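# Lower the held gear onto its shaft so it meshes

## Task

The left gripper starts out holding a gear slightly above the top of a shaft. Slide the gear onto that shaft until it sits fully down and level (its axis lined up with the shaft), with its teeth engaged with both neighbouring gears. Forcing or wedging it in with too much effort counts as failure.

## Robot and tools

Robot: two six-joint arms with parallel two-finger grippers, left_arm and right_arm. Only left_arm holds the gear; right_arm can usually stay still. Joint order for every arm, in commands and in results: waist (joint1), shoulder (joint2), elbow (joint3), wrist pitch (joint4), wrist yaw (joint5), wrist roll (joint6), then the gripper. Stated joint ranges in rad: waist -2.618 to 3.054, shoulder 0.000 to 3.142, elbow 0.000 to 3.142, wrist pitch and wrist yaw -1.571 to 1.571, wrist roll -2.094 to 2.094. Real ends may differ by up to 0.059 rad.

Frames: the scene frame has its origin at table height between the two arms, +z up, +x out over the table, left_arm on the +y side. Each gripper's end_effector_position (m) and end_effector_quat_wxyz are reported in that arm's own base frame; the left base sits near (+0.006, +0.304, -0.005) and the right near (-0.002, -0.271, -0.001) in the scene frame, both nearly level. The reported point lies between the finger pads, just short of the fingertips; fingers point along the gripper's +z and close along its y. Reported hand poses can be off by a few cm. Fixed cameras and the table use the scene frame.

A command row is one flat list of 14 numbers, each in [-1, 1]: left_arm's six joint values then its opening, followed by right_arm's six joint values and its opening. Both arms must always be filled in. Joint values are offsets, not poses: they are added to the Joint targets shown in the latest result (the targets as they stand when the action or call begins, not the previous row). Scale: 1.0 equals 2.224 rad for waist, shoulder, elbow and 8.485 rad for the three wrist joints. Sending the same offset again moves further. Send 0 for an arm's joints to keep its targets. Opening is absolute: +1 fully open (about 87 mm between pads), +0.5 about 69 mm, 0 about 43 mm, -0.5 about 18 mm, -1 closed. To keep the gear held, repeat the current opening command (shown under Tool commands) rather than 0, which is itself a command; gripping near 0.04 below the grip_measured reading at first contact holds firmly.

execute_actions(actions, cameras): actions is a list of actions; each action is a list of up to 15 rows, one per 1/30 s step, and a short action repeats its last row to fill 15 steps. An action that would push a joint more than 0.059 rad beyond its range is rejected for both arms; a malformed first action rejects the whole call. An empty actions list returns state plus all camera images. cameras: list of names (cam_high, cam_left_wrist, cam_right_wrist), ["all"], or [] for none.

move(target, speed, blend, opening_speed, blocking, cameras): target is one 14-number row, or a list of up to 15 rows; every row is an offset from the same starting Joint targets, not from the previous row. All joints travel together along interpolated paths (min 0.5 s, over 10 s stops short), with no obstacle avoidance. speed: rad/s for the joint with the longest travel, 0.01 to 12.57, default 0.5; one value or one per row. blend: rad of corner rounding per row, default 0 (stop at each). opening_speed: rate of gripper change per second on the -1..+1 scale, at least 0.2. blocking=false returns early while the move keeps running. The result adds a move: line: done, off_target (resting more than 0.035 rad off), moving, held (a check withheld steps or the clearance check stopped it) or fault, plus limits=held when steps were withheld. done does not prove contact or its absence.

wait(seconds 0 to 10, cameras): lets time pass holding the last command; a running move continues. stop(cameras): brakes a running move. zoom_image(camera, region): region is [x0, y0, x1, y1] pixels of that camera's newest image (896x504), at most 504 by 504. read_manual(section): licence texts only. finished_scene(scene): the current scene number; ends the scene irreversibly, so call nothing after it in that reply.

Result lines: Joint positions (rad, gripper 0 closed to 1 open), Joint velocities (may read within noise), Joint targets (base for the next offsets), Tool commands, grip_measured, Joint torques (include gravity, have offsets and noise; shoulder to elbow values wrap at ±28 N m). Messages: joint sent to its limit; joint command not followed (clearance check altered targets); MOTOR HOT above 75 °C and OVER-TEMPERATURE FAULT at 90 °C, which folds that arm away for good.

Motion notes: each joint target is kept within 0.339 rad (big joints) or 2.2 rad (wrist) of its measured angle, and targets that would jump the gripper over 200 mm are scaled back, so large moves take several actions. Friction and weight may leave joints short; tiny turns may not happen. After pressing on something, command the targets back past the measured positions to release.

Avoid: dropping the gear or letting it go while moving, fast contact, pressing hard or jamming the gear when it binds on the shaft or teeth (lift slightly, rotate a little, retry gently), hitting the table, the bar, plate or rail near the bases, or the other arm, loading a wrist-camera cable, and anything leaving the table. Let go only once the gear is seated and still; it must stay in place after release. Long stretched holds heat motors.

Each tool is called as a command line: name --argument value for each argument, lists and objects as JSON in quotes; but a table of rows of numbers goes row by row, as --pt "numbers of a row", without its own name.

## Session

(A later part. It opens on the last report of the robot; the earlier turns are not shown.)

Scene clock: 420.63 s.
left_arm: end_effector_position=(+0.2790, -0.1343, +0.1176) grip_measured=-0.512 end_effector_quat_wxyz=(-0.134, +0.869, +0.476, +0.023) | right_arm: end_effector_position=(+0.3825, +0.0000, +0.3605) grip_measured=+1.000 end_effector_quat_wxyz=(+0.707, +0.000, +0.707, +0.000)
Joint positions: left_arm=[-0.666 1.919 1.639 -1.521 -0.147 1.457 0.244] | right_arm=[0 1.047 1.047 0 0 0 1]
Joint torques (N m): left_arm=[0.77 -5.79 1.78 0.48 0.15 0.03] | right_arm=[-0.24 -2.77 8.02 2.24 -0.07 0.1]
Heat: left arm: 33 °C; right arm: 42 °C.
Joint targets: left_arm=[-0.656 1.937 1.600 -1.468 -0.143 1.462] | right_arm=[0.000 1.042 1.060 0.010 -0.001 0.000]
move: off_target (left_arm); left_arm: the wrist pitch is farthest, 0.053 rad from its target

move --target '[0,0,0.003,0.003,0,0,-1,0,0,0,0,0,0,1]' --speed 0.1

move --target '[0,0,0,0.002,0,0,-1,0,0,0,0,0,0,1]' --speed 0.1 --cameras '["cam_left_wrist"]'

Scene clock: 428.60 s.
left_arm: end_effector_position=(+0.2793, -0.1345, +0.1175) grip_measured=-0.512 end_effector_quat_wxyz=(-0.133, +0.869, +0.476, +0.024) | right_arm: end_effector_position=(+0.3825, +0.0000, +0.3605) grip_measured=+1.000 end_effector_quat_wxyz=(+0.707, +0.000, +0.707, +0.000)
Joint positions: left_arm=[-0.666 1.919 1.639 -1.52 -0.147 1.457 0.244] | right_arm=[0 1.047 1.047 0 0 0 1]
Joint torques (N m): left_arm=[0.7 -5.72 2.22 0.72 0.15 0.06] | right_arm=[-0.24 -2.76 8.02 2.24 -0.07 0.09]
Heat: left arm: 33 °C; right arm: 42 °C.
Joint targets: left_arm=[-0.656 1.937 1.607 -1.443 -0.143 1.462] | right_arm=[0.000 1.042 1.060 0.010 -0.001 0.000]
move: off_target (left_arm); left_arm: the wrist pitch is farthest, 0.077 rad from its target

Scene clock: 429.30 s.
left_arm: end_effector_position=(+0.2806, -0.1348, +0.1175) grip_measured=-0.512 end_effector_quat_wxyz=(-0.131, +0.869, +0.476, +0.026) | right_arm: end_effector_position=(+0.3825, +0.0000, +0.3605) grip_measured=+1.000 end_effector_quat_wxyz=(+0.707, +0.000, +0.707, +0.000)
Joint positions: left_arm=[-0.666 1.919 1.639 -1.515 -0.151 1.457 0.244] | right_arm=[0 1.047 1.047 0 0 0 1]
Joint torques (N m): left_arm=[0.72 -5.75 2.19 0.84 0.18 0.03] | right_arm=[-0.24 -2.77 8.01 2.24 -0.06 0.09]
Heat: left arm: 33 °C; right arm: 42 °C.
Joint targets: left_arm=[-0.656 1.937 1.607 -1.426 -0.143 1.462] | right_arm=[0.000 1.042 1.060 0.010 -0.001 0.000]
move: off_target (left_arm); left_arm: the wrist pitch is farthest, 0.089 rad from its target
camera_calibration:
cam_left_wrist: T_world_to_cam=[[-0.832572, 0.516671, 0.199687, 0.278333], [0.402363, 0.316348, 0.859086, -0.15192], [0.380694, 0.795597, -0.471271, 0.197214], [0, 0, 0, 1]] pos_world=[0.217781, -0.25265, 0.167874]
Images, in order (width x height): cam_left_wrist 896x504.

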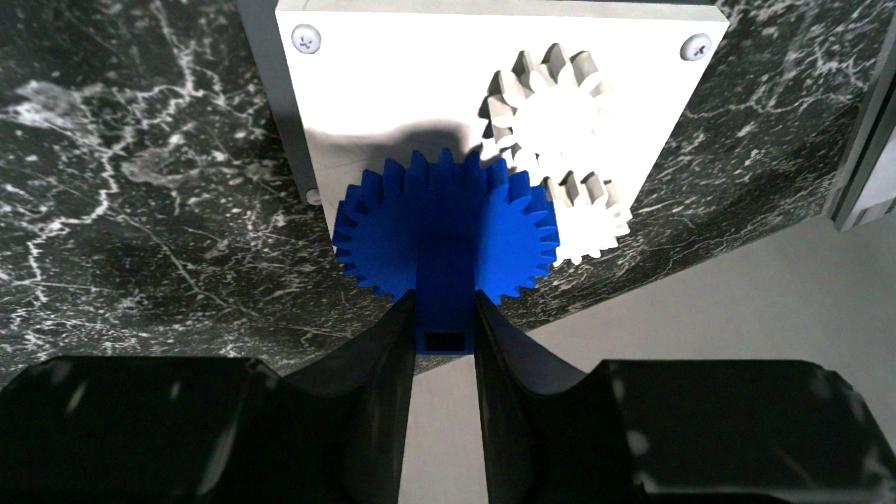

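move --target '[-0.007,0,0,0.001,0.0005,0,-1,0,0,0,0,0,0,1]' --speed 0.05

move --target '[-0.004,0,0,0.001,0,0,-1,0,0,0,0,0,0,1]' --speed 0.05

move --target '[0,0,0,0.001,0,0,-1,0,0,0,0,0,0,1]' --speed 0.05

Scene clock: 436.30 s.
left_arm: end_effector_position=(+0.2810, -0.1356, +0.1174) grip_measured=-0.512 end_effector_quat_wxyz=(-0.133, +0.871, +0.472, +0.032) | right_arm: end_effector_position=(+0.3825, +0.0000, +0.3605) grip_measured=+1.000 end_effector_quat_wxyz=(+0.707, +0.000, +0.707, +0.000)
Joint positions: left_arm=[-0.673 1.919 1.636 -1.511 -0.162 1.457 0.244] | right_arm=[0 1.047 1.047 0 0 0 1]
Joint torques (N m): left_arm=[-0.02 -5.81 2.51 0.86 0.36 0.07] | right_arm=[-0.24 -2.76 8.01 2.24 -0.07 0.09]
Heat: left arm: 33 °C; right arm: 42 °C.
Joint targets: left_arm=[-0.672 1.937 1.606 -1.417 -0.139 1.462] | right_arm=[0.000 1.042 1.060 0.010 -0.001 0.000]
move: off_target (left_arm); left_arm: the wrist pitch is farthest, 0.093 rad from its target

Scene clock: 437.03 s.
left_arm: end_effector_position=(+0.2831, -0.1374, +0.1170) grip_measured=-0.512 end_effector_quat_wxyz=(-0.131, +0.873, +0.469, +0.039) | right_arm: end_effector_position=(+0.3825, +0.0000, +0.3605) grip_measured=+1.000 end_effector_quat_wxyz=(+0.707, +0.000, +0.707, +0.000)
Joint positions: left_arm=[-0.679 1.919 1.634 -1.499 -0.173 1.457 0.244] | right_arm=[0 1.047 1.047 0 0 0 1]
Joint torques (N m): left_arm=[-0.29 -5.75 2.66 0.84 0.48 0.04] | right_arm=[-0.24 -2.77 8.01 2.24 -0.07 0.09]
Heat: left arm: 33 °C; right arm: 42 °C.
Joint targets: left_arm=[-0.681 1.937 1.607 -1.408 -0.139 1.462] | right_arm=[0.000 1.042 1.060 0.010 -0.001 0.000]
move: off_target (left_arm); left_arm: the wrist pitch is farthest, 0.091 rad from its target

Scene clock: 437.77 s.
left_arm: end_effector_position=(+0.2848, -0.1386, +0.1166) grip_measured=-0.512 end_effector_quat_wxyz=(-0.127, +0.873, +0.470, +0.041) | right_arm: end_effector_position=(+0.3825, +0.0000, +0.3605) grip_measured=+1.000 end_effector_quat_wxyz=(+0.707, +0.000, +0.707, +0.000)
Joint positions: left_arm=[-0.679 1.919 1.634 -1.49 -0.174 1.457 0.244] | right_arm=[0 1.047 1.047 0 0 0 1]
Joint torques (N m): left_arm=[-0.31 -5.85 2.76 0.86 0.47 0.05] | right_arm=[-0.24 -2.77 8.02 2.24 -0.07 0.09]
Heat: left arm: 33 °C; right arm: 42 °C.
Joint targets: left_arm=[-0.681 1.937 1.607 -1.400 -0.139 1.462] | right_arm=[0.000 1.042 1.060 0.010 -0.001 0.000]
move: off_target (left_arm); left_arm: the wrist pitch is farthest, 0.091 rad from its target

move --pt "0 0 0.03 -0.01933 0 0 -1 0 0 0 0 0 0 1" --pt "0.0063 0 0.0279 -0.01933 0.0004 0 -1 0 0 0 0 0 0 1" --speed 0.2

Scene clock: 526.20 s.
left_arm: end_effector_position=(+0.2760, -0.1375, +0.1209) grip_measured=-0.512 end_effector_quat_wxyz=(-0.135, +0.872, +0.471, +0.020) | right_arm: end_effector_position=(+0.3825, +0.0000, +0.3605) grip_measured=+1.000 end_effector_quat_wxyz=(+0.707, +0.000, +0.707, +0.000)
Joint positions: left_arm=[-0.677 1.919 1.652 -1.539 -0.141 1.457 0.244] | right_arm=[0 1.047 1.047 0 0 0 1]
Joint torques (N m): left_arm=[0.88 -5.71 6.13 -0.28 0.14 0.04] | right_arm=[-0.24 -2.77 8.01 2.24 -0.06 0.09]
Heat: left arm: 33 °C; right arm: 43 °C.
Joint targets: left_arm=[-0.667 1.937 1.669 -1.564 -0.135 1.462] | right_arm=[0.000 1.042 1.060 0.010 -0.001 0.000]
move: done

move --pt "0.004 0 0 0.0075 0 0 -1 0 0 0 0 0 0 1" --pt "0.002 0 -0.026 0.0113 0 0 -1 0 0 0 0 0 0 1" --speed 0.1

Scene clock: 533.57 s.
left_arm: end_effector_position=(+0.2846, -0.1411, +0.1160) grip_measured=-0.512 end_effector_quat_wxyz=(-0.116, +0.871, +0.477, +0.028) | right_arm: end_effector_position=(+0.3825, +0.0000, +0.3605) grip_measured=+1.000 end_effector_quat_wxyz=(+0.707, +0.000, +0.707, +0.000)
Joint positions: left_arm=[-0.668 1.919 1.642 -1.488 -0.141 1.457 0.244] | right_arm=[0 1.047 1.047 0 0 0 1]
Joint torques (N m): left_arm=[0.49 -5.74 2.36 0.24 0.17 0.05] | right_arm=[-0.24 -2.76 8.02 2.24 -0.06 0.09]
Heat: left arm: 33 °C; right arm: 43 °C.
Joint targets: left_arm=[-0.662 1.937 1.611 -1.468 -0.135 1.462] | right_arm=[0.000 1.042 1.060 0.010 -0.001 0.000]
move: done

move --target '[-0.001,0,-0.002,-0.0055,0,0,-1,0,0,0,0,0,0,1]' --speed 0.05

move --target '[0,0,-0.001,-0.001,0,0,-1,0,0,0,0,0,0,1]' --speed 0.05

Scene clock: 543.23 s.
left_arm: end_effector_position=(+0.2839, -0.1405, +0.1160) grip_measured=-0.512 end_effector_quat_wxyz=(-0.119, +0.871, +0.476, +0.028) | right_arm: end_effector_position=(+0.3825, +0.0000, +0.3605) grip_measured=+1.000 end_effector_quat_wxyz=(+0.707, +0.000, +0.707, +0.000)
Joint positions: left_arm=[-0.67 1.919 1.64 -1.491 -0.144 1.457 0.244] | right_arm=[0 1.047 1.047 0 0 0 1]
Joint torques (N m): left_arm=[0.47 -5.85 2.11 -0.19 0.22 0.05] | right_arm=[-0.24 -2.74 8.01 2.24 -0.06 0.09]
Heat: left arm: 33 °C; right arm: 43 °C.
Joint targets: left_arm=[-0.664 1.937 1.606 -1.515 -0.135 1.462] | right_arm=[0.000 1.042 1.060 0.010 -0.001 0.000]
move: done

Scene clock: 543.93 s.
left_arm: end_effector_position=(+0.2839, -0.1405, +0.1160) grip_measured=-0.512 end_effector_quat_wxyz=(-0.119, +0.871, +0.476, +0.028) | right_arm: end_effector_position=(+0.3825, +0.0000, +0.3605) grip_measured=+1.000 end_effector_quat_wxyz=(+0.707, +0.000, +0.707, +0.000)
Joint positions: left_arm=[-0.67 1.919 1.64 -1.491 -0.144 1.457 0.244] | right_arm=[0 1.047 1.047 0 0 0 1]
Joint torques (N m): left_arm=[0.35 -5.82 2.02 -0.28 0.18 0.05] | right_arm=[-0.25 -2.76 8.02 2.24 -0.07 0.09]
Heat: left arm: 33 °C; right arm: 43 °C.
Joint targets: left_arm=[-0.664 1.937 1.604 -1.523 -0.135 1.462] | right_arm=[0.000 1.042 1.060 0.010 -0.001 0.000]
move: off_target (left_arm); left_arm: the elbow is farthest, 0.037 rad from its target

move --pt "0.002 0 0.028 -0.004 0 0 -1 0 0 0 0 0 0 1" --pt "0.003 0 0.020 -0.0015 0.0005 0 -1 0 0 0 0 0 0 1" --speed 0.2

Scene clock: 571.57 s.
left_arm: end_effector_position=(+0.2776, -0.1360, +0.1192) grip_measured=-0.512 end_effector_quat_wxyz=(-0.133, +0.870, +0.474, +0.020) | right_arm: end_effector_position=(+0.3825, +0.0000, +0.3605) grip_measured=+1.000 end_effector_quat_wxyz=(+0.707, +0.000, +0.707, +0.000)
Joint positions: left_arm=[-0.669 1.919 1.647 -1.53 -0.141 1.457 0.244] | right_arm=[0 1.047 1.047 0 0 0 1]
Joint torques (N m): left_arm=[0.85 -5.78 4.89 -0.09 0.18 0.05] | right_arm=[-0.24 -2.76 8.01 2.24 -0.07 0.1]
Heat: left arm: 34 °C; right arm: 43 °C.
Joint targets: left_arm=[-0.658 1.937 1.649 -1.536 -0.131 1.462] | right_arm=[0.000 1.042 1.060 0.010 -0.001 0.000]
move: done

move --pt "0.0035 0 -0.003 0.0045 0 0 -1 0 0 0 0 0 0 1" --pt "0.0035 0 -0.010 0.006 0 0 -1 0 0 0 0 0 0 1" --speed 0.1

Scene clock: 583.87 s.
left_arm: end_effector_position=(+0.2807, -0.1362, +0.1180) grip_measured=-0.512 end_effector_quat_wxyz=(-0.127, +0.869, +0.478, +0.022) | right_arm: end_effector_position=(+0.3825, +0.0000, +0.3605) grip_measured=+1.000 end_effector_quat_wxyz=(+0.707, +0.000, +0.707, +0.000)
Joint positions: left_arm=[-0.663 1.919 1.645 -1.515 -0.139 1.457 0.244] | right_arm=[0 1.047 1.047 0 0 0 1]
Joint torques (N m): left_arm=[1.02 -5.83 3.32 0.29 0.18 0.05] | right_arm=[-0.24 -2.76 8.02 2.24 -0.06 0.09]
Heat: left arm: 34 °C; right arm: 43 °C.
Joint targets: left_arm=[-0.650 1.937 1.626 -1.485 -0.131 1.462] | right_arm=[0.000 1.042 1.060 0.010 -0.001 0.000]
move: done

move --target '[0,0,-0.0115,0.0028,0,0,-1,0,0,0,0,0,0,1]' --speed 0.1

Scene clock: 587.53 s.
left_arm: end_effector_position=(+0.2806, -0.1359, +0.1169) grip_measured=-0.512 end_effector_quat_wxyz=(-0.128, +0.869, +0.478, +0.022) | right_arm: end_effector_position=(+0.3825, +0.0000, +0.3605) grip_measured=+1.000 end_effector_quat_wxyz=(+0.707, +0.000, +0.707, +0.000)
Joint positions: left_arm=[-0.663 1.919 1.64 -1.512 -0.141 1.457 0.244] | right_arm=[0 1.047 1.047 0 0 0 1]
Joint torques (N m): left_arm=[1.01 -5.78 1.65 0.46 0.22 0.03] | right_arm=[-0.24 -2.76 8.02 2.24 -0.07 0.09]
Heat: left arm: 34 °C; right arm: 43 °C.
Joint targets: left_arm=[-0.650 1.937 1.601 -1.461 -0.131 1.462] | right_arm=[0.000 1.042 1.060 0.010 -0.001 0.000]
move: off_target (left_arm); left_arm: the wrist pitch is farthest, 0.050 rad from its target

execute_actions --actions '[[[0.004,0,0,0.0013,0,0,-1,0,0,0,0,0,0,1],[0.007,0,0,0.002,0,0,-1,0,0,0,0,0,0,1],[0.009,0,0,0.001,0,0,-1,0,0,0,0,0,0,1],[0.009,0,0,-0.001,0,0,-1,0,0,0,0,0,0,1],[0.006,0,0,-0.003,0,0,-1,0,0,0,0,0,0,1],[0.002,0,0,-0.004,0,0,-1,0,0,0,0,0,0,1],[-0.003,0,0,-0.0047,0,0,-1,0,0,0,0,0,0,1],[-0.007,0,0,-0.004,0,0,-1,0,0,0,0,0,0,1],[-0.010,0,0,-0.002,0,0,-1,0,0,0,0,0,0,1],[-0.011,0,0,0,0,0,-1,0,0,0,0,0,0,1],[-0.010,0,0,0.002,0,0,-1,0,0,0,0,0,0,1],[-0.008,0,0,0.004,0,0,-1,0,0,0,0,0,0,1],[-0.006,0,0,0.0047,0,0,-1,0,0,0,0,0,0,1],[-0.003,0,0,0.003,0,0,-1,0,0,0,0,0,0,1],[0,0,0,0,0,0,-1,0,0,0,0,0,0,1]]]'

execute_actions --actions '[[[0.004,0,0,0.0013,0,0,-1,0,0,0,0,0,0,1],[0.007,0,0,0.002,0,0,-1,0,0,0,0,0,0,1],[0.009,0,0,0.001,0,0,-1,0,0,0,0,0,0,1],[0.009,0,0,-0.001,0,0,-1,0,0,0,0,0,0,1],[0.006,0,0,-0.003,0,0,-1,0,0,0,0,0,0,1],[0.002,0,0,-0.004,0,0,-1,0,0,0,0,0,0,1],[-0.003,0,0,-0.0047,0,0,-1,0,0,0,0,0,0,1],[-0.009,0,0,-0.004,0,0,-1,0,0,0,0,0,0,1],[-0.014,0,0,-0.002,0,0,-1,0,0,0,0,0,0,1],[-0.016,0,0,0,0,0,-1,0,0,0,0,0,0,1],[-0.016,0,0,0.002,0,0,-1,0,0,0,0,0,0,1],[-0.014,0,0,0.005,0,0,-1,0,0,0,0,0,0,1],[-0.012,0,0,0.006,0,0,-1,0,0,0,0,0,0,1],[-0.009,0,0,0.003,0,0,-1,0,0,0,0,0,0,1],[-0.008,0,0,0,0,0,-1,0,0,0,0,0,0,1]]]'

Scene clock: 606.63 s.
left_arm: end_effector_position=(+0.2806, -0.1370, +0.1169) grip_measured=-0.512 end_effector_quat_wxyz=(-0.131, +0.871, +0.472, +0.030) | right_arm: end_effector_position=(+0.3825, +0.0000, +0.3605) grip_measured=+1.000 end_effector_quat_wxyz=(+0.707, +0.000, +0.707, +0.000)
Joint positions: left_arm=[-0.675 1.919 1.635 -1.508 -0.157 1.457 0.244] | right_arm=[0 1.047 1.047 0 0 0 1]
Joint torques (N m): left_arm=[2.11 -5.64 2.04 0.44 0.4 0.03] | right_arm=[-0.24 -2.76 8.02 2.24 -0.07 0.1]
Heat: left arm: 34 °C; right arm: 43 °C.
Joint targets: left_arm=[-0.650 1.937 1.601 -1.461 -0.131 1.462] | right_arm=[0.000 1.042 1.060 0.010 -0.001 0.000]

Scene clock: 607.33 s.
left_arm: end_effector_position=(+0.2810, -0.1370, +0.1171) grip_measured=-0.512 end_effector_quat_wxyz=(-0.133, +0.873, +0.468, +0.037) | right_arm: end_effector_position=(+0.3825, +0.0000, +0.3605) grip_measured=+1.000 end_effector_quat_wxyz=(+0.707, +0.000, +0.707, +0.000)
Joint positions: left_arm=[-0.681 1.916 1.63 -1.504 -0.17 1.457 0.244] | right_arm=[0 1.047 1.047 0 0 0 1]
Joint torques (N m): left_arm=[1.07 -5.53 2.41 0.38 0.53 0.04] | right_arm=[-0.24 -2.76 8.02 2.24 -0.07 0.09]
Heat: left arm: 34 °C; right arm: 43 °C.
Joint targets: left_arm=[-0.668 1.937 1.601 -1.461 -0.131 1.462] | right_arm=[0.000 1.042 1.060 0.010 -0.001 0.000]

move --pt "0.006 0 0.06 -0.01 0.003 0 -1 0 0 0 0 0 0 1" --pt "0.2 -0.2 0.05 0.08 0.016 0 -1 0 0 0 0 0 0 1" --pt "0.3 -0.35 -0.15 0.25 0.016 0 -1 0 0 0 0 0 0 1" --speed 0.9 --blend 0.05 --cameras '["cam_high","cam_left_wrist"]'

Scene clock: 629.23 s.
left_arm: end_effector_position=(+0.3462, +0.0386, +0.6026) grip_measured=-0.512 end_effector_quat_wxyz=(+0.683, +0.273, +0.306, +0.605) | right_arm: end_effector_position=(+0.3825, +0.0000, +0.3605) grip_measured=+1.000 end_effector_quat_wxyz=(+0.707, +0.000, +0.707, +0.000)
Joint positions: left_arm=[-0.01 1.175 1.272 0.63 -0.004 1.457 0.244] | right_arm=[0 1.047 1.047 0 0 0 1]
Joint torques (N m): left_arm=[0.83 -3.45 5.09 1.49 0.12 -0.03] | right_arm=[-0.24 -2.76 8.02 2.24 -0.07 0.09]
Heat: left arm: 33 °C; right arm: 43 °C.
Joint targets: left_arm=[0.000 1.159 1.267 0.660 0.005 1.462] | right_arm=[0.000 1.042 1.060 0.010 -0.001 0.000]
move: done
camera_calibration:
cam_left_wrist: T_world_to_cam=[[0.662974, -0.116361, -0.739545, 0.219153], [-0.530746, 0.623639, -0.573918, 0.524786], [0.527991, 0.773003, 0.351698, -0.283129], [0, 0, 0, 1]] pos_world=[0.282726, -0.0829165, 0.562834]
Images, in order (width x height): cam_high 896x504, cam_left_wrist 896x504.

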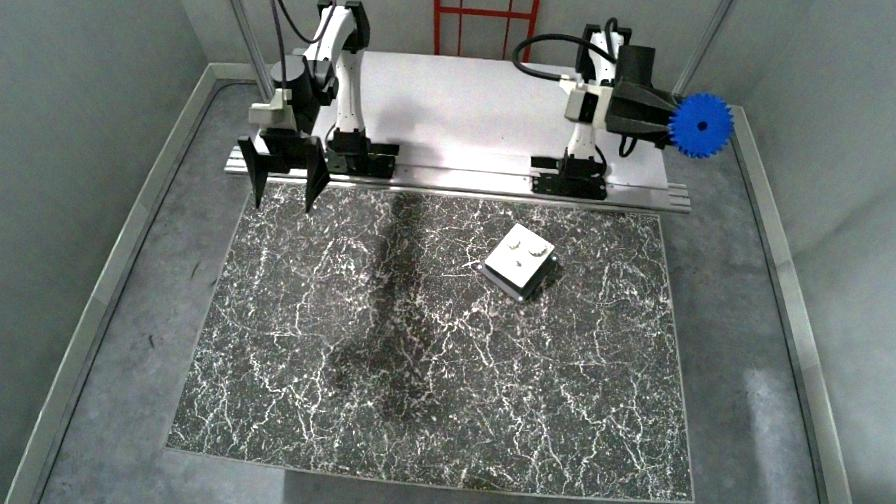

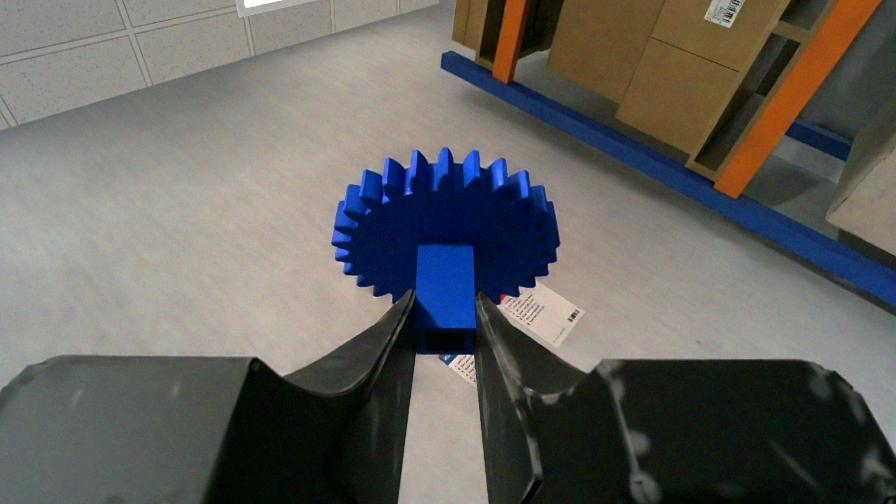

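Great view; zoom on underside and the shaft board.

zoom_image --camera "cam_high" --region '[660, 85, 740, 165]'

zoom_image --camera "cam_high" --region '[475, 215, 565, 305]'

zoom_image --camera "cam_left_wrist" --region '[330, 140, 570, 370]'

Scaled by 6.300 from the camera's 896x504 image, which has a finer 1280x720 frame.

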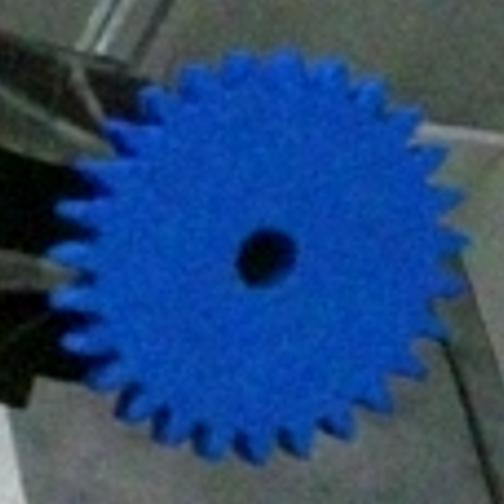

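Scaled by 5.600 from the camera's 896x504 image, which has a finer 1280x720 frame.

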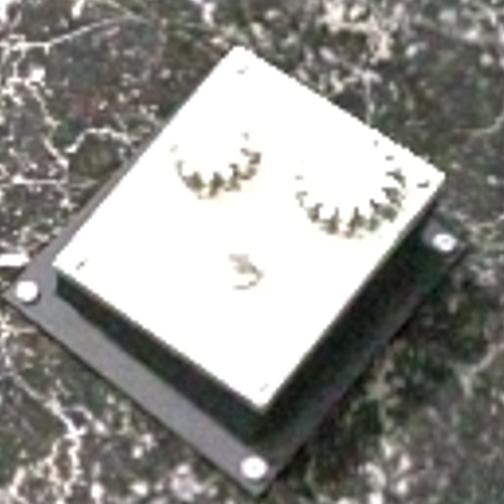

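Scaled by 2.100 from the camera's 896x504 image, which has a finer 1280x720 frame.

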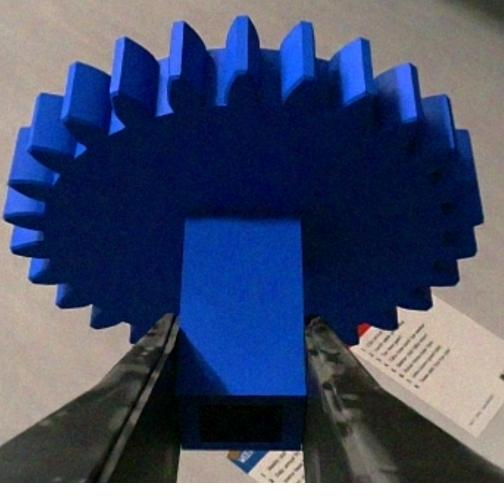

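move --pt "-0.3004 0.26 0.217 -0.25 -0.0173 0 -1 0 0 0 0 0 0 1" --pt "-0.3004 0.3444 0.19 -0.2599 -0.0173 0 -1 0 0 0 0 0 0 1" --pt "-0.3004 0.3444 0.1835 -0.2599 -0.0173 0 -1 0 0 0 0 0 0 1" --speed '[0.8,0.3,0.1]' --blend '[0.03,0,0]'

Scene clock: 651.83 s.
left_arm: end_effector_position=(+0.2843, -0.1432, +0.1252) grip_measured=-0.512 end_effector_quat_wxyz=(-0.110, +0.870, +0.479, +0.022) | right_arm: end_effector_position=(+0.3825, +0.0000, +0.3605) grip_measured=+1.000 end_effector_quat_wxyz=(+0.707, +0.000, +0.707, +0.000)
Joint positions: left_arm=[-0.666 1.917 1.681 -1.522 -0.125 1.457 0.244] | right_arm=[0 1.047 1.047 0 0 0 1]
Joint torques (N m): left_arm=[-0.35 -6.48 4.4 -0.19 -0.09 0.02] | right_arm=[-0.24 -2.76 8.01 2.24 -0.07 0.1]
Heat: left arm: 32 °C; right arm: 43 °C.
Joint targets: left_arm=[-0.669 1.925 1.675 -1.545 -0.142 1.462] | right_arm=[0.000 1.042 1.060 0.010 -0.001 0.000]
move: done

move --pt "0 0 0 -0.0032 -0.0018 0 -1 0 0 0 0 0 0 1" --speed 0.2

Scene clock: 655.23 s.
left_arm: end_effector_position=(+0.2813, -0.1377, +0.1274) grip_measured=-0.512 end_effector_quat_wxyz=(-0.124, +0.870, +0.477, +0.023) | right_arm: end_effector_position=(+0.3825, +0.0000, +0.3605) grip_measured=+1.000 end_effector_quat_wxyz=(+0.707, +0.000, +0.707, +0.000)
Joint positions: left_arm=[-0.666 1.917 1.681 -1.547 -0.14 1.457 0.244] | right_arm=[0 1.047 1.047 0 0 0 1]
Joint torques (N m): left_arm=[-0.32 -6.54 4.36 -0.23 -0.12 0.04] | right_arm=[-0.24 -2.77 8.02 2.24 -0.07 0.09]
Heat: left arm: 32 °C; right arm: 43 °C.
Joint targets: left_arm=[-0.669 1.925 1.675 -1.573 -0.157 1.462] | right_arm=[0.000 1.042 1.060 0.010 -0.001 0.000]
move: done

move --pt "-0.0063 0 0 0 0 0 -1 0 0 0 0 0 0 1" --pt "-0.0055 0 -0.020 0.0072 0 0.0003 -1 0 0 0 0 0 0 1" --speed 0.1

Scene clock: 661.47 s.
left_arm: end_effector_position=(+0.2765, -0.1373, +0.1189) grip_measured=-0.512 end_effector_quat_wxyz=(-0.134, +0.872, +0.470, +0.023) | right_arm: end_effector_position=(+0.3825, +0.0000, +0.3605) grip_measured=+1.000 end_effector_quat_wxyz=(+0.707, +0.000, +0.707, +0.000)
Joint positions: left_arm=[-0.678 1.917 1.641 -1.527 -0.146 1.457 0.244] | right_arm=[0 1.047 1.047 0 0 0 1]
Joint torques (N m): left_arm=[-0.43 -6.53 4.11 0.11 -0.05 0.08] | right_arm=[-0.24 -2.76 8.02 2.24 -0.07 0.1]
Heat: left arm: 32 °C; right arm: 43 °C.
Joint targets: left_arm=[-0.681 1.925 1.631 -1.511 -0.157 1.464] | right_arm=[0.000 1.042 1.060 0.010 -0.001 0.000]
move: done

move --pt "0.003 0 -0.004 0.0035 0 0 -1 0 0 0 0 0 0 1" --pt "0.003 0 -0.012 0.005 0 0 -1 0 0 0 0 0 0 1" --speed 0.1

Scene clock: 666.57 s.
left_arm: end_effector_position=(+0.2794, -0.1384, +0.1113) grip_measured=-0.512 end_effector_quat_wxyz=(-0.129, +0.872, +0.471, +0.028) | right_arm: end_effector_position=(+0.3825, +0.0000, +0.3605) grip_measured=+1.000 end_effector_quat_wxyz=(+0.707, +0.000, +0.707, +0.000)
Joint positions: left_arm=[-0.678 1.917 1.613 -1.485 -0.151 1.457 0.244] | right_arm=[0 1.047 1.047 0 0 0 1]
Joint torques (N m): left_arm=[0.13 -6.58 4.11 0.14 0.02 0.05] | right_arm=[-0.24 -2.77 8.02 2.24 -0.07 0.1]
Heat: left arm: 33 °C; right arm: 43 °C.
Joint targets: left_arm=[-0.674 1.925 1.604 -1.469 -0.157 1.464] | right_arm=[0.000 1.042 1.060 0.010 -0.001 0.000]
move: done

move --target '[0.0005,-0.001,-0.012,0.0028,0,0.0002,-1,0,0,0,0,0,0,1]' --speed 0.1 --cameras '["cam_left_wrist"]'

zoom_image --camera "cam_left_wrist" --region '[440, 80, 660, 300]'

Scene clock: 673.40 s.
left_arm: end_effector_position=(+0.2804, -0.1375, +0.1095) grip_measured=-0.512 end_effector_quat_wxyz=(-0.130, +0.872, +0.470, +0.032) | right_arm: end_effector_position=(+0.3825, +0.0000, +0.3605) grip_measured=+1.000 end_effector_quat_wxyz=(+0.707, +0.000, +0.707, +0.000)
Joint positions: left_arm=[-0.678 1.917 1.604 -1.475 -0.159 1.457 0.244] | right_arm=[0 1.047 1.047 0 0 0 1]
Joint torques (N m): left_arm=[0.39 -6.74 2.63 0.29 0.11 0.1] | right_arm=[-0.24 -2.77 8.01 2.24 -0.06 0.09]
Heat: left arm: 33 °C; right arm: 43 °C.
Joint targets: left_arm=[-0.673 1.922 1.578 -1.445 -0.157 1.466] | right_arm=[0.000 1.042 1.060 0.010 -0.001 0.000]
move: done
camera_calibration:
cam_left_wrist: T_world_to_cam=[[-0.827237, 0.52787, 0.192439, 0.281987], [0.397818, 0.308426, 0.864069, -0.144416], [0.396763, 0.791345, -0.465137, 0.189966], [0, 0, 0, 1]] pos_world=[0.21535, -0.25464, 0.15888]
Images, in order (width x height): cam_left_wrist 896x504.

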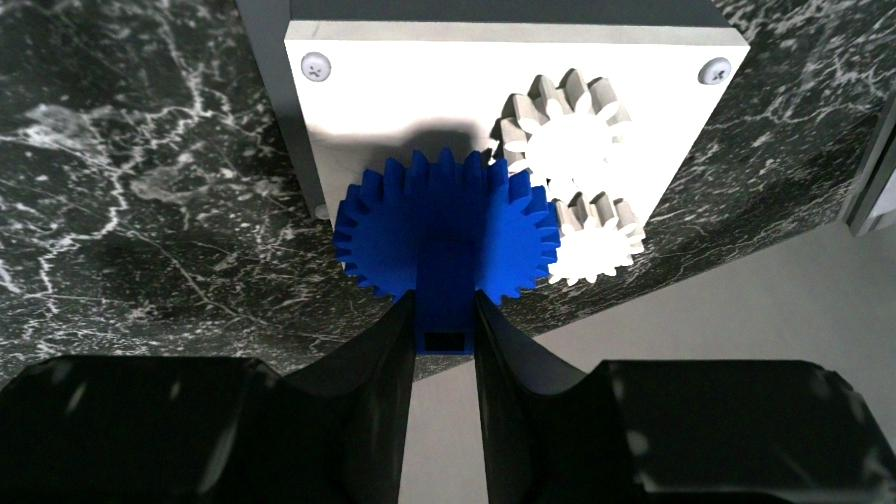

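Scaled by 2.291 from the camera's 896x504 image, which has a finer 1280x720 frame.

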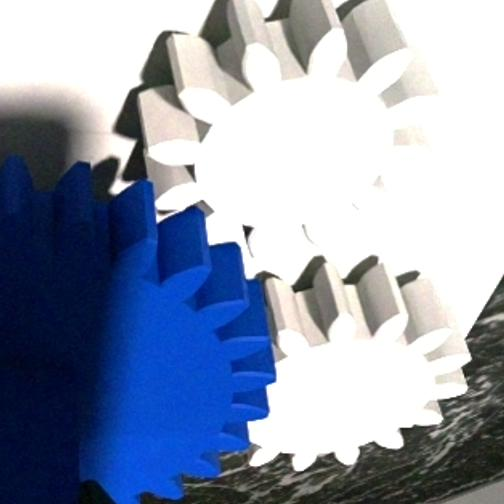

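move --pt "0.008 0 0 0 0.0045 0 -1 0 0 0 0 0 0 1" --pt "0.008 -0.001 -0.012 0.0026 0.0045 0 -1 0 0 0 0 0 0 1" --speed 0.1

Scene clock: 679.47 s.
left_arm: end_effector_position=(+0.2803, -0.1377, +0.1079) grip_measured=-0.510 end_effector_quat_wxyz=(-0.126, +0.872, +0.471, +0.033) | right_arm: end_effector_position=(+0.3825, +0.0000, +0.3605) grip_measured=+1.000 end_effector_quat_wxyz=(+0.707, +0.000, +0.707, +0.000)
Joint positions: left_arm=[-0.678 1.911 1.591 -1.461 -0.158 1.457 0.245] | right_arm=[0 1.047 1.047 0 0 0 1]
Joint torques (N m): left_arm=[1.85 -6.38 1.54 0.39 0.53 0.1] | right_arm=[-0.24 -2.76 8.02 2.24 -0.07 0.09]
Heat: left arm: 33 °C; right arm: 43 °C.
Joint targets: left_arm=[-0.655 1.920 1.551 -1.423 -0.119 1.466] | right_arm=[0.000 1.042 1.060 0.010 -0.001 0.000]
move: off_target (left_arm); left_arm: the elbow is farthest, 0.040 rad from its target

move --pt "-0.005 0 0 0 -0.002 0.007 -1 0 0 0 0 0 0 1" --pt "-0.005 0 0 0 -0.002 0.014 -1 0 0 0 0 0 0 1" --speed 0.2 --cameras '["cam_left_wrist"]'

Scene clock: 686.37 s.
left_arm: end_effector_position=(+0.2813, -0.1382, +0.1071) grip_measured=-0.509 end_effector_quat_wxyz=(-0.134, +0.895, +0.424, +0.024) | right_arm: end_effector_position=(+0.3825, +0.0000, +0.3605) grip_measured=+1.000 end_effector_quat_wxyz=(+0.707, +0.000, +0.707, +0.000)
Joint positions: left_arm=[-0.678 1.911 1.589 -1.472 -0.158 1.562 0.245] | right_arm=[0 1.047 1.047 0 0 0 1]
Joint torques (N m): left_arm=[0.92 -6.39 1.81 0.42 0.36 0.22] | right_arm=[-0.24 -2.76 8.02 2.24 -0.07 0.09]
Heat: left arm: 33 °C; right arm: 43 °C.
Joint targets: left_arm=[-0.666 1.920 1.551 -1.423 -0.136 1.585] | right_arm=[0.000 1.042 1.060 0.010 -0.001 0.000]
move: off_target (left_arm); left_arm: the wrist pitch is farthest, 0.049 rad from its target
camera_calibration:
cam_left_wrist: T_world_to_cam=[[-0.763515, 0.608761, 0.215534, 0.274403], [0.454487, 0.269419, 0.849032, -0.162279], [0.458789, 0.746206, -0.482379, 0.167154], [0, 0, 0, 1]] pos_world=[0.206576, -0.248056, 0.159269]
Images, in order (width x height): cam_left_wrist 896x504.

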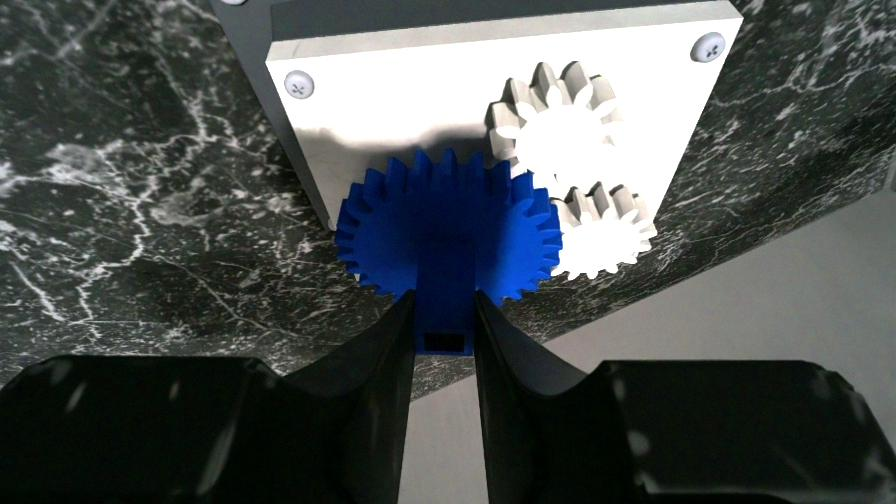

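move --pt "0 0 0 0 0 -0.004 -1 0 0 0 0 0 0 1" --pt "0 0 -0.004 0.001 0 -0.008 -1 0 0 0 0 0 0 1" --pt "0 0 -0.004 0.001 0 -0.012 -1 0 0 0 0 0 0 1" --pt "0 0 -0.004 0.001 0 -0.020 -1 0 0 0 0 0 0 1" --speed 0.3 --cameras '["cam_left_wrist"]'

zoom_image --camera "cam_left_wrist" --region '[330, 80, 670, 370]'

Scene clock: 694.37 s.
left_arm: end_effector_position=(+0.2804, -0.1372, +0.1073) grip_measured=-0.506 end_effector_quat_wxyz=(-0.124, +0.869, +0.478, +0.037) | right_arm: end_effector_position=(+0.3825, +0.0000, +0.3605) grip_measured=+1.000 end_effector_quat_wxyz=(+0.707, +0.000, +0.707, +0.000)
Joint positions: left_arm=[-0.678 1.906 1.583 -1.451 -0.161 1.441 0.247] | right_arm=[0 1.047 1.047 0 0 0 1]
Joint torques (N m): left_arm=[1.01 -6 1.55 0.36 0.38 -0.28] | right_arm=[-0.24 -2.77 8.01 2.24 -0.07 0.09]
Heat: left arm: 33 °C; right arm: 43 °C.
Joint targets: left_arm=[-0.666 1.920 1.542 -1.415 -0.136 1.415] | right_arm=[0.000 1.042 1.060 0.010 -0.001 0.000]
move: off_target (left_arm); left_arm: the elbow is farthest, 0.041 rad from its target
camera_calibration:
cam_left_wrist: T_world_to_cam=[[-0.838107, 0.516474, 0.175587, 0.285549], [0.379036, 0.319867, 0.868341, -0.136322], [0.392311, 0.794317, -0.463845, 0.190212], [0, 0, 0, 1]] pos_world=[0.21637, -0.254962, 0.156464]
Images, in order (width x height): cam_left_wrist 896x504.

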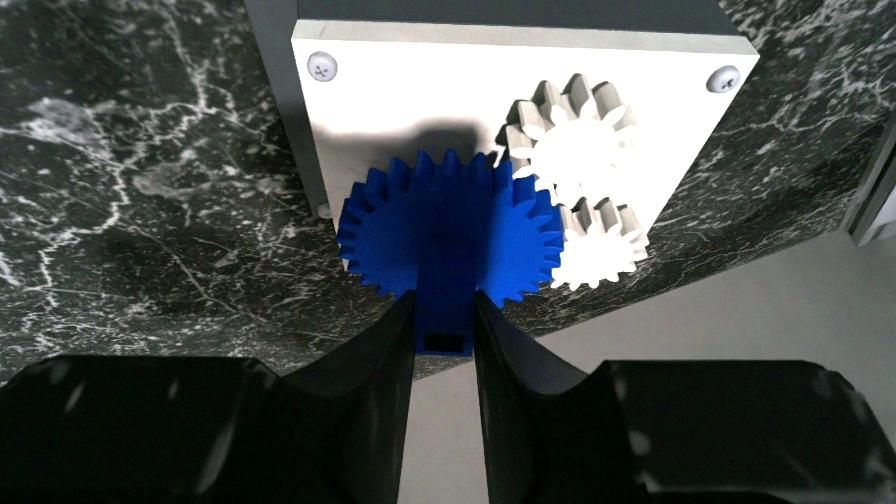

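Scaled by 1.482 from the camera's 896x504 image, which has a finer 1280x720 frame.

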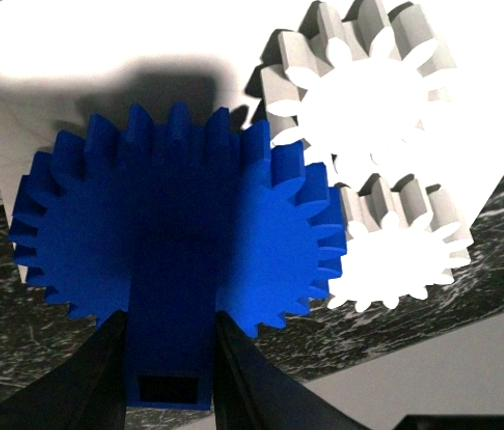

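move --pt "-0.006 0 0.003 0 -0.0042 0.003 -1 0 0 0 0 0 0 1" --pt "-0.006 0 -0.003 0.001 -0.0042 0.008 -1 0 0 0 0 0 0 1" --pt "-0.005 0 -0.009 0.002 -0.0042 0.016 -1 0 0 0 0 0 0 1" --speed 0.2

Scene clock: 717.97 s.
left_arm: end_effector_position=(+0.2813, -0.1385, +0.1053) grip_measured=-0.499 end_effector_quat_wxyz=(-0.134, +0.892, +0.430, +0.040) | right_arm: end_effector_position=(+0.3825, +0.0000, +0.3605) grip_measured=+1.000 end_effector_quat_wxyz=(+0.707, +0.000, +0.707, +0.000)
Joint positions: left_arm=[-0.692 1.903 1.565 -1.446 -0.183 1.532 0.251] | right_arm=[0 1.047 1.047 0 0 0 1]
Joint torques (N m): left_arm=[1.17 -5.67 1.43 0.45 0.22 0.18] | right_arm=[-0.25 -2.76 8.02 2.24 -0.07 0.09]
Heat: left arm: 33 °C; right arm: 43 °C.
Joint targets: left_arm=[-0.678 1.920 1.522 -1.398 -0.172 1.551] | right_arm=[0.000 1.042 1.060 0.010 -0.001 0.000]
move: off_target (left_arm); left_arm: the wrist pitch is farthest, 0.048 rad from its target

move --pt "-0.007 0 0.0 0 -0.001 0 -1 0 0 0 0 0 0 1" --pt "-0.007 0 -0.004 0.001 -0.001 -0.01 -1 0 0 0 0 0 0 1" --pt "-0.007 0 -0.006 0.0015 -0.001 -0.02 -1 0 0 0 0 0 0 1" --speed 0.2 --cameras '["cam_left_wrist","cam_high"]'

zoom_image --camera "cam_left_wrist" --region '[330, 80, 670, 370]'

Scene clock: 725.27 s.
left_arm: end_effector_position=(+0.2801, -0.1384, +0.1055) grip_measured=-0.496 end_effector_quat_wxyz=(-0.130, +0.868, +0.475, +0.064) | right_arm: end_effector_position=(+0.3825, +0.0000, +0.3605) grip_measured=+1.000 end_effector_quat_wxyz=(+0.707, +0.000, +0.707, +0.000)
Joint positions: left_arm=[-0.708 1.903 1.556 -1.427 -0.21 1.412 0.252] | right_arm=[0 1.047 1.047 0 0 0 1]
Joint torques (N m): left_arm=[1.21 -5.7 1.02 0.42 0.41 -0.34] | right_arm=[-0.24 -2.77 8.02 2.24 -0.07 0.09]
Heat: left arm: 33 °C; right arm: 43 °C.
Joint targets: left_arm=[-0.693 1.920 1.509 -1.385 -0.180 1.381] | right_arm=[0.000 1.042 1.060 0.010 -0.001 0.000]
move: off_target (left_arm); left_arm: the elbow is farthest, 0.048 rad from its target
camera_calibration:
cam_left_wrist: T_world_to_cam=[[-0.838883, 0.51971, 0.161793, 0.288371], [0.347636, 0.282832, 0.893955, -0.133294], [0.418837, 0.806169, -0.417932, 0.179822], [0, 0, 0, 1]] pos_world=[0.212931, -0.257136, 0.147656]
Images, in order (width x height): cam_high 896x504, cam_left_wrist 896x504.

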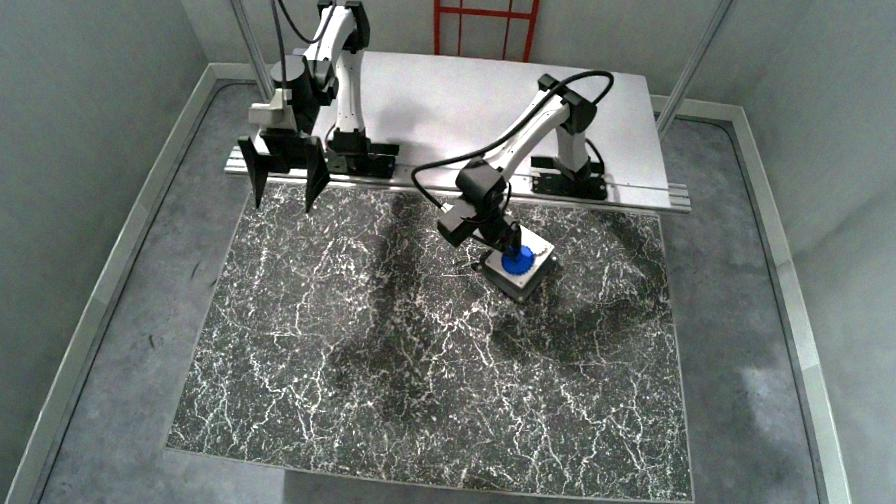

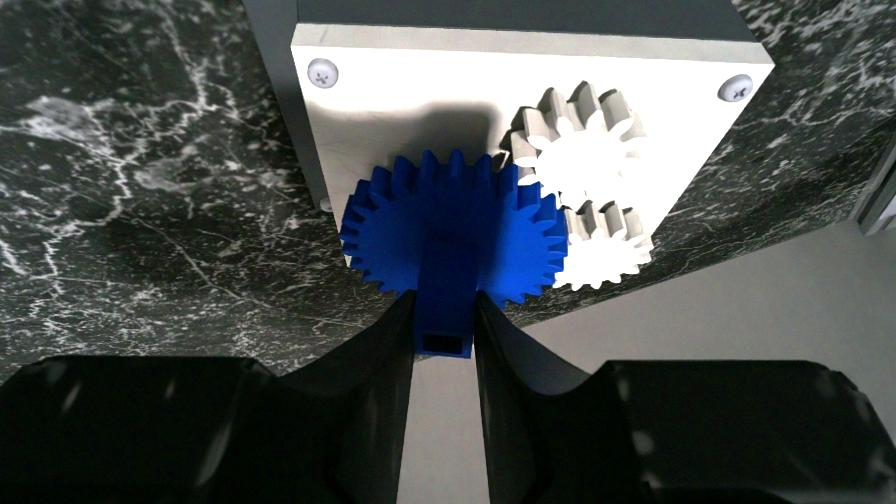

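Scaled by 1.482 from the camera's 896x504 image, which has a finer 1280x720 frame.

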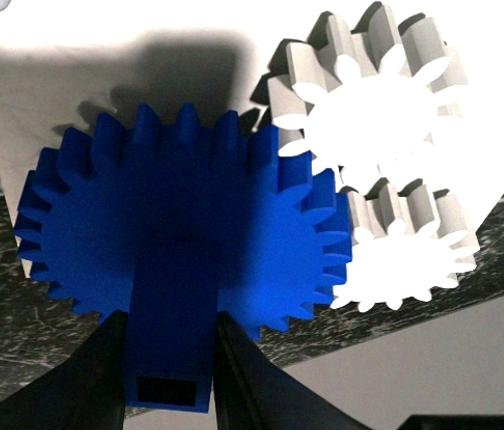

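move --target '[-0.003,-0.005,0.012,-0.002,-0.0025,0.0037,-1,0,0,0,0,0,0,1]' --speed 0.2

move --target '[0,0,0,0,0,0,-0.25,0,0,0,0,0,0,1]' --opening_speed 0.3 --cameras '["cam_left_wrist","cam_high"]'

zoom_image --camera "cam_left_wrist" --region '[330, 80, 670, 370]'

Scene clock: 734.67 s.
left_arm: end_effector_position=(+0.2803, -0.1387, +0.1060) grip_measured=-0.495 end_effector_quat_wxyz=(-0.131, +0.869, +0.473, +0.067) | right_arm: end_effector_position=(+0.3825, +0.0000, +0.3605) grip_measured=+1.000 end_effector_quat_wxyz=(+0.707, +0.000, +0.707, +0.000)
Joint positions: left_arm=[-0.711 1.903 1.556 -1.427 -0.217 1.411 0.252] | right_arm=[0 1.047 1.047 0 0 0 1]
Joint torques (N m): left_arm=[0.94 -6.57 3.08 0.27 0.25 0] | right_arm=[-0.24 -2.76 8.02 2.24 -0.07 0.09]
Heat: left arm: 34 °C; right arm: 43 °C.
Joint targets: left_arm=[-0.700 1.909 1.535 -1.402 -0.201 1.412] | right_arm=[0.000 1.042 1.060 0.010 -0.001 0.000]
move: done

Scene clock: 737.37 s.
left_arm: end_effector_position=(+0.2794, -0.1390, +0.1020) grip_measured=-0.250 end_effector_quat_wxyz=(-0.130, +0.869, +0.474, +0.064) | right_arm: end_effector_position=(+0.3825, +0.0000, +0.3605) grip_measured=+1.000 end_effector_quat_wxyz=(+0.707, +0.000, +0.707, +0.000)
Joint positions: left_arm=[-0.711 1.903 1.542 -1.412 -0.21 1.411 0.375] | right_arm=[0 1.047 1.047 0 0 0 1]
Joint torques (N m): left_arm=[0.91 -6.57 4.25 0.12 0.16 0.01] | right_arm=[-0.24 -2.76 8.02 2.24 -0.07 0.09]
Heat: left arm: 34 °C; right arm: 43 °C.
Joint targets: left_arm=[-0.700 1.909 1.535 -1.402 -0.202 1.412] | right_arm=[0.000 1.042 1.060 0.010 -0.001 0.000]
move: done
camera_calibration:
cam_left_wrist: T_world_to_cam=[[-0.837762, 0.521699, 0.161198, 0.288726], [0.347775, 0.282203, 0.894099, -0.12989], [0.42096, 0.805103, -0.417853, 0.178442], [0, 0, 0, 1]] pos_world=[0.211939, -0.257637, 0.144155]
Images, in order (width x height): cam_high 896x504, cam_left_wrist 896x504.

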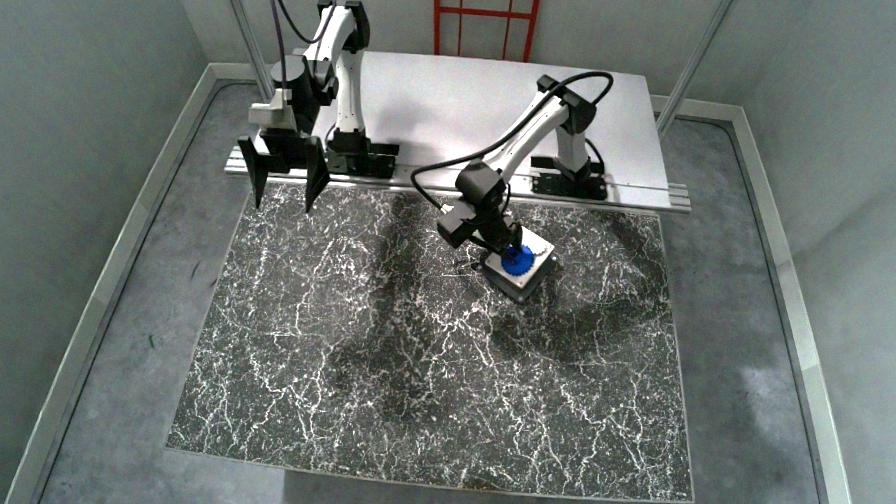

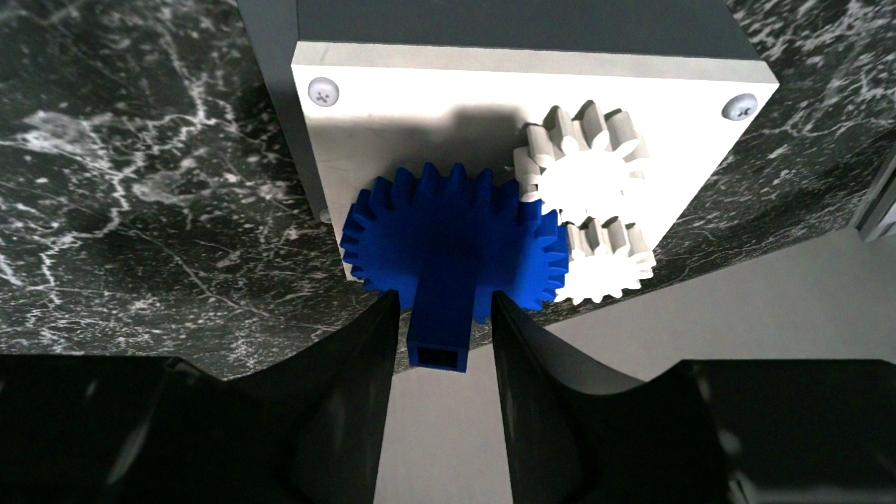

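Scaled by 1.482 from the camera's 896x504 image, which has a finer 1280x720 frame.

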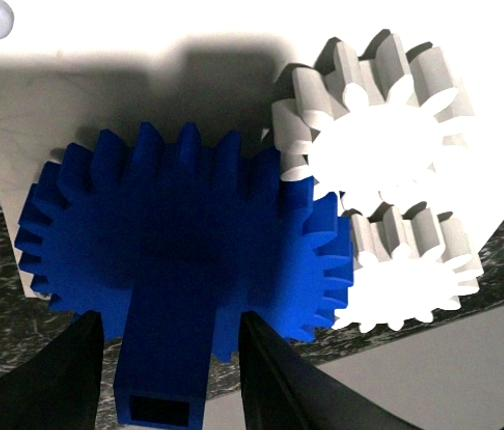

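move --target '[0.0189,0,0.004,-0.0039,0.0074,0,-0.25,0,0,0,0,0,0,1]' --speed 0.2 --cameras '["cam_left_wrist"]'

zoom_image --camera "cam_left_wrist" --region '[330, 80, 670, 370]'

Scene clock: 749.13 s.
left_arm: end_effector_position=(+0.2779, -0.1341, +0.0976) grip_measured=-0.250 end_effector_quat_wxyz=(-0.121, +0.859, +0.497, +0.032) | right_arm: end_effector_position=(+0.3825, +0.0000, +0.3605) grip_measured=+1.000 end_effector_quat_wxyz=(+0.707, +0.000, +0.707, +0.000)
Joint positions: left_arm=[-0.667 1.903 1.542 -1.413 -0.148 1.411 0.375] | right_arm=[0 1.047 1.047 0 0 0 1]
Joint torques (N m): left_arm=[0.65 -6.58 4.89 -0.19 0.18 -0.01] | right_arm=[-0.24 -2.76 8.02 2.24 -0.07 0.09]
Heat: left arm: 35 °C; right arm: 43 °C.
Joint targets: left_arm=[-0.658 1.909 1.544 -1.435 -0.138 1.412] | right_arm=[0.000 1.042 1.060 0.010 -0.001 0.000]
move: done
camera_calibration:
cam_left_wrist: T_world_to_cam=[[-0.85943, 0.481582, 0.171638, 0.285218], [0.365221, 0.343384, 0.865275, -0.120716], [0.357763, 0.806329, -0.470998, 0.196064], [0, 0, 0, 1]] pos_world=[0.219069, -0.253996, 0.147844]
Images, in order (width x height): cam_left_wrist 896x504.

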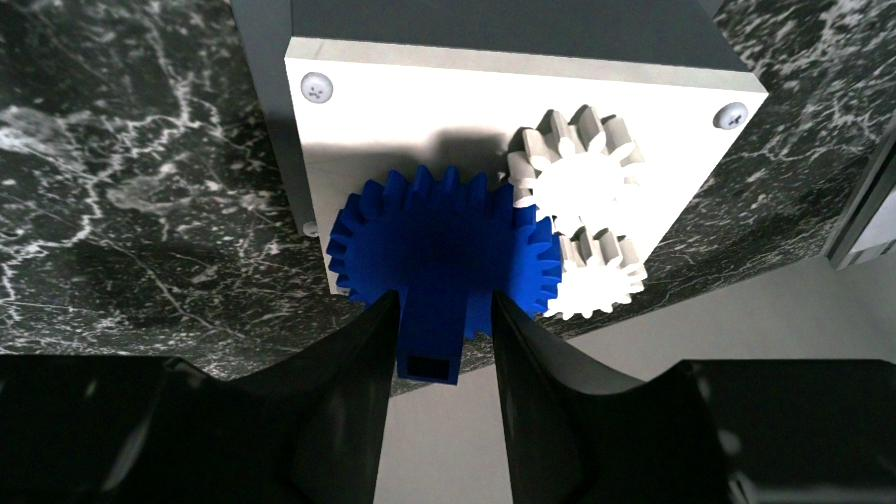

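Scaled by 1.482 from the camera's 896x504 image, which has a finer 1280x720 frame.

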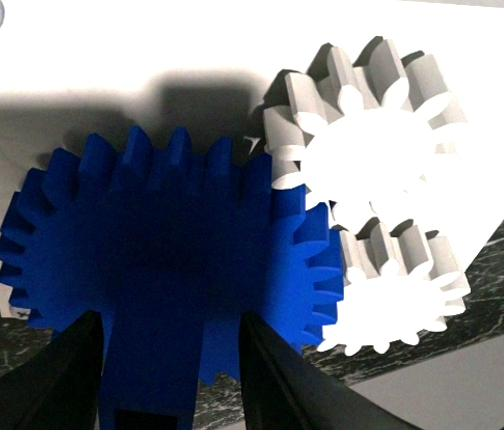

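move --target '[0,0,0,0,0,0.0125,-0.25,0,0,0,0,0,0,1]' --speed 0.3 --cameras '["cam_left_wrist"]'

zoom_image --camera "cam_left_wrist" --region '[330, 100, 670, 390]'

Scene clock: 760.37 s.
left_arm: end_effector_position=(+0.2810, -0.1360, +0.0970) grip_measured=-0.250 end_effector_quat_wxyz=(-0.122, +0.880, +0.458, +0.026) | right_arm: end_effector_position=(+0.3825, +0.0000, +0.3605) grip_measured=+1.000 end_effector_quat_wxyz=(+0.707, +0.000, +0.707, +0.000)
Joint positions: left_arm=[-0.667 1.903 1.542 -1.414 -0.147 1.501 0.375] | right_arm=[0 1.047 1.047 0 0 0 1]
Joint torques (N m): left_arm=[0.64 -6.57 4.98 -0.2 0.21 0.19] | right_arm=[-0.23 -2.76 8.02 2.24 -0.07 0.09]
Heat: left arm: 35 °C; right arm: 43 °C.
Joint targets: left_arm=[-0.658 1.909 1.544 -1.435 -0.139 1.518] | right_arm=[0.000 1.042 1.060 0.010 -0.001 0.000]
move: done
camera_calibration:
cam_left_wrist: T_world_to_cam=[[-0.810265, 0.555429, 0.186999, 0.283593], [0.412896, 0.314572, 0.854729, -0.136819], [0.415917, 0.769768, -0.484221, 0.176201], [0, 0, 0, 1]] pos_world=[0.212992, -0.25011, 0.149232]
Images, in order (width x height): cam_left_wrist 896x504.

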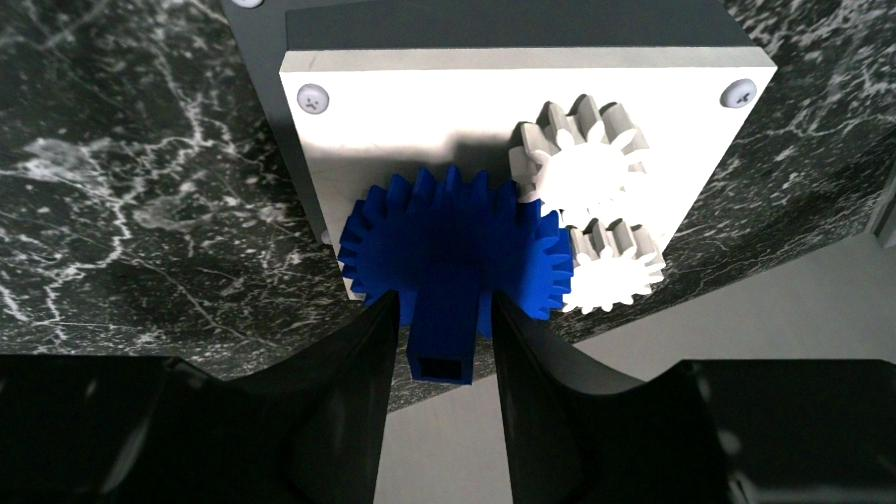

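Scaled by 1.482 from the camera's 896x504 image, which has a finer 1280x720 frame.

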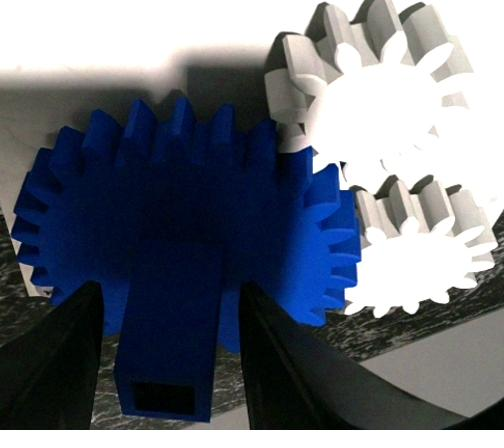

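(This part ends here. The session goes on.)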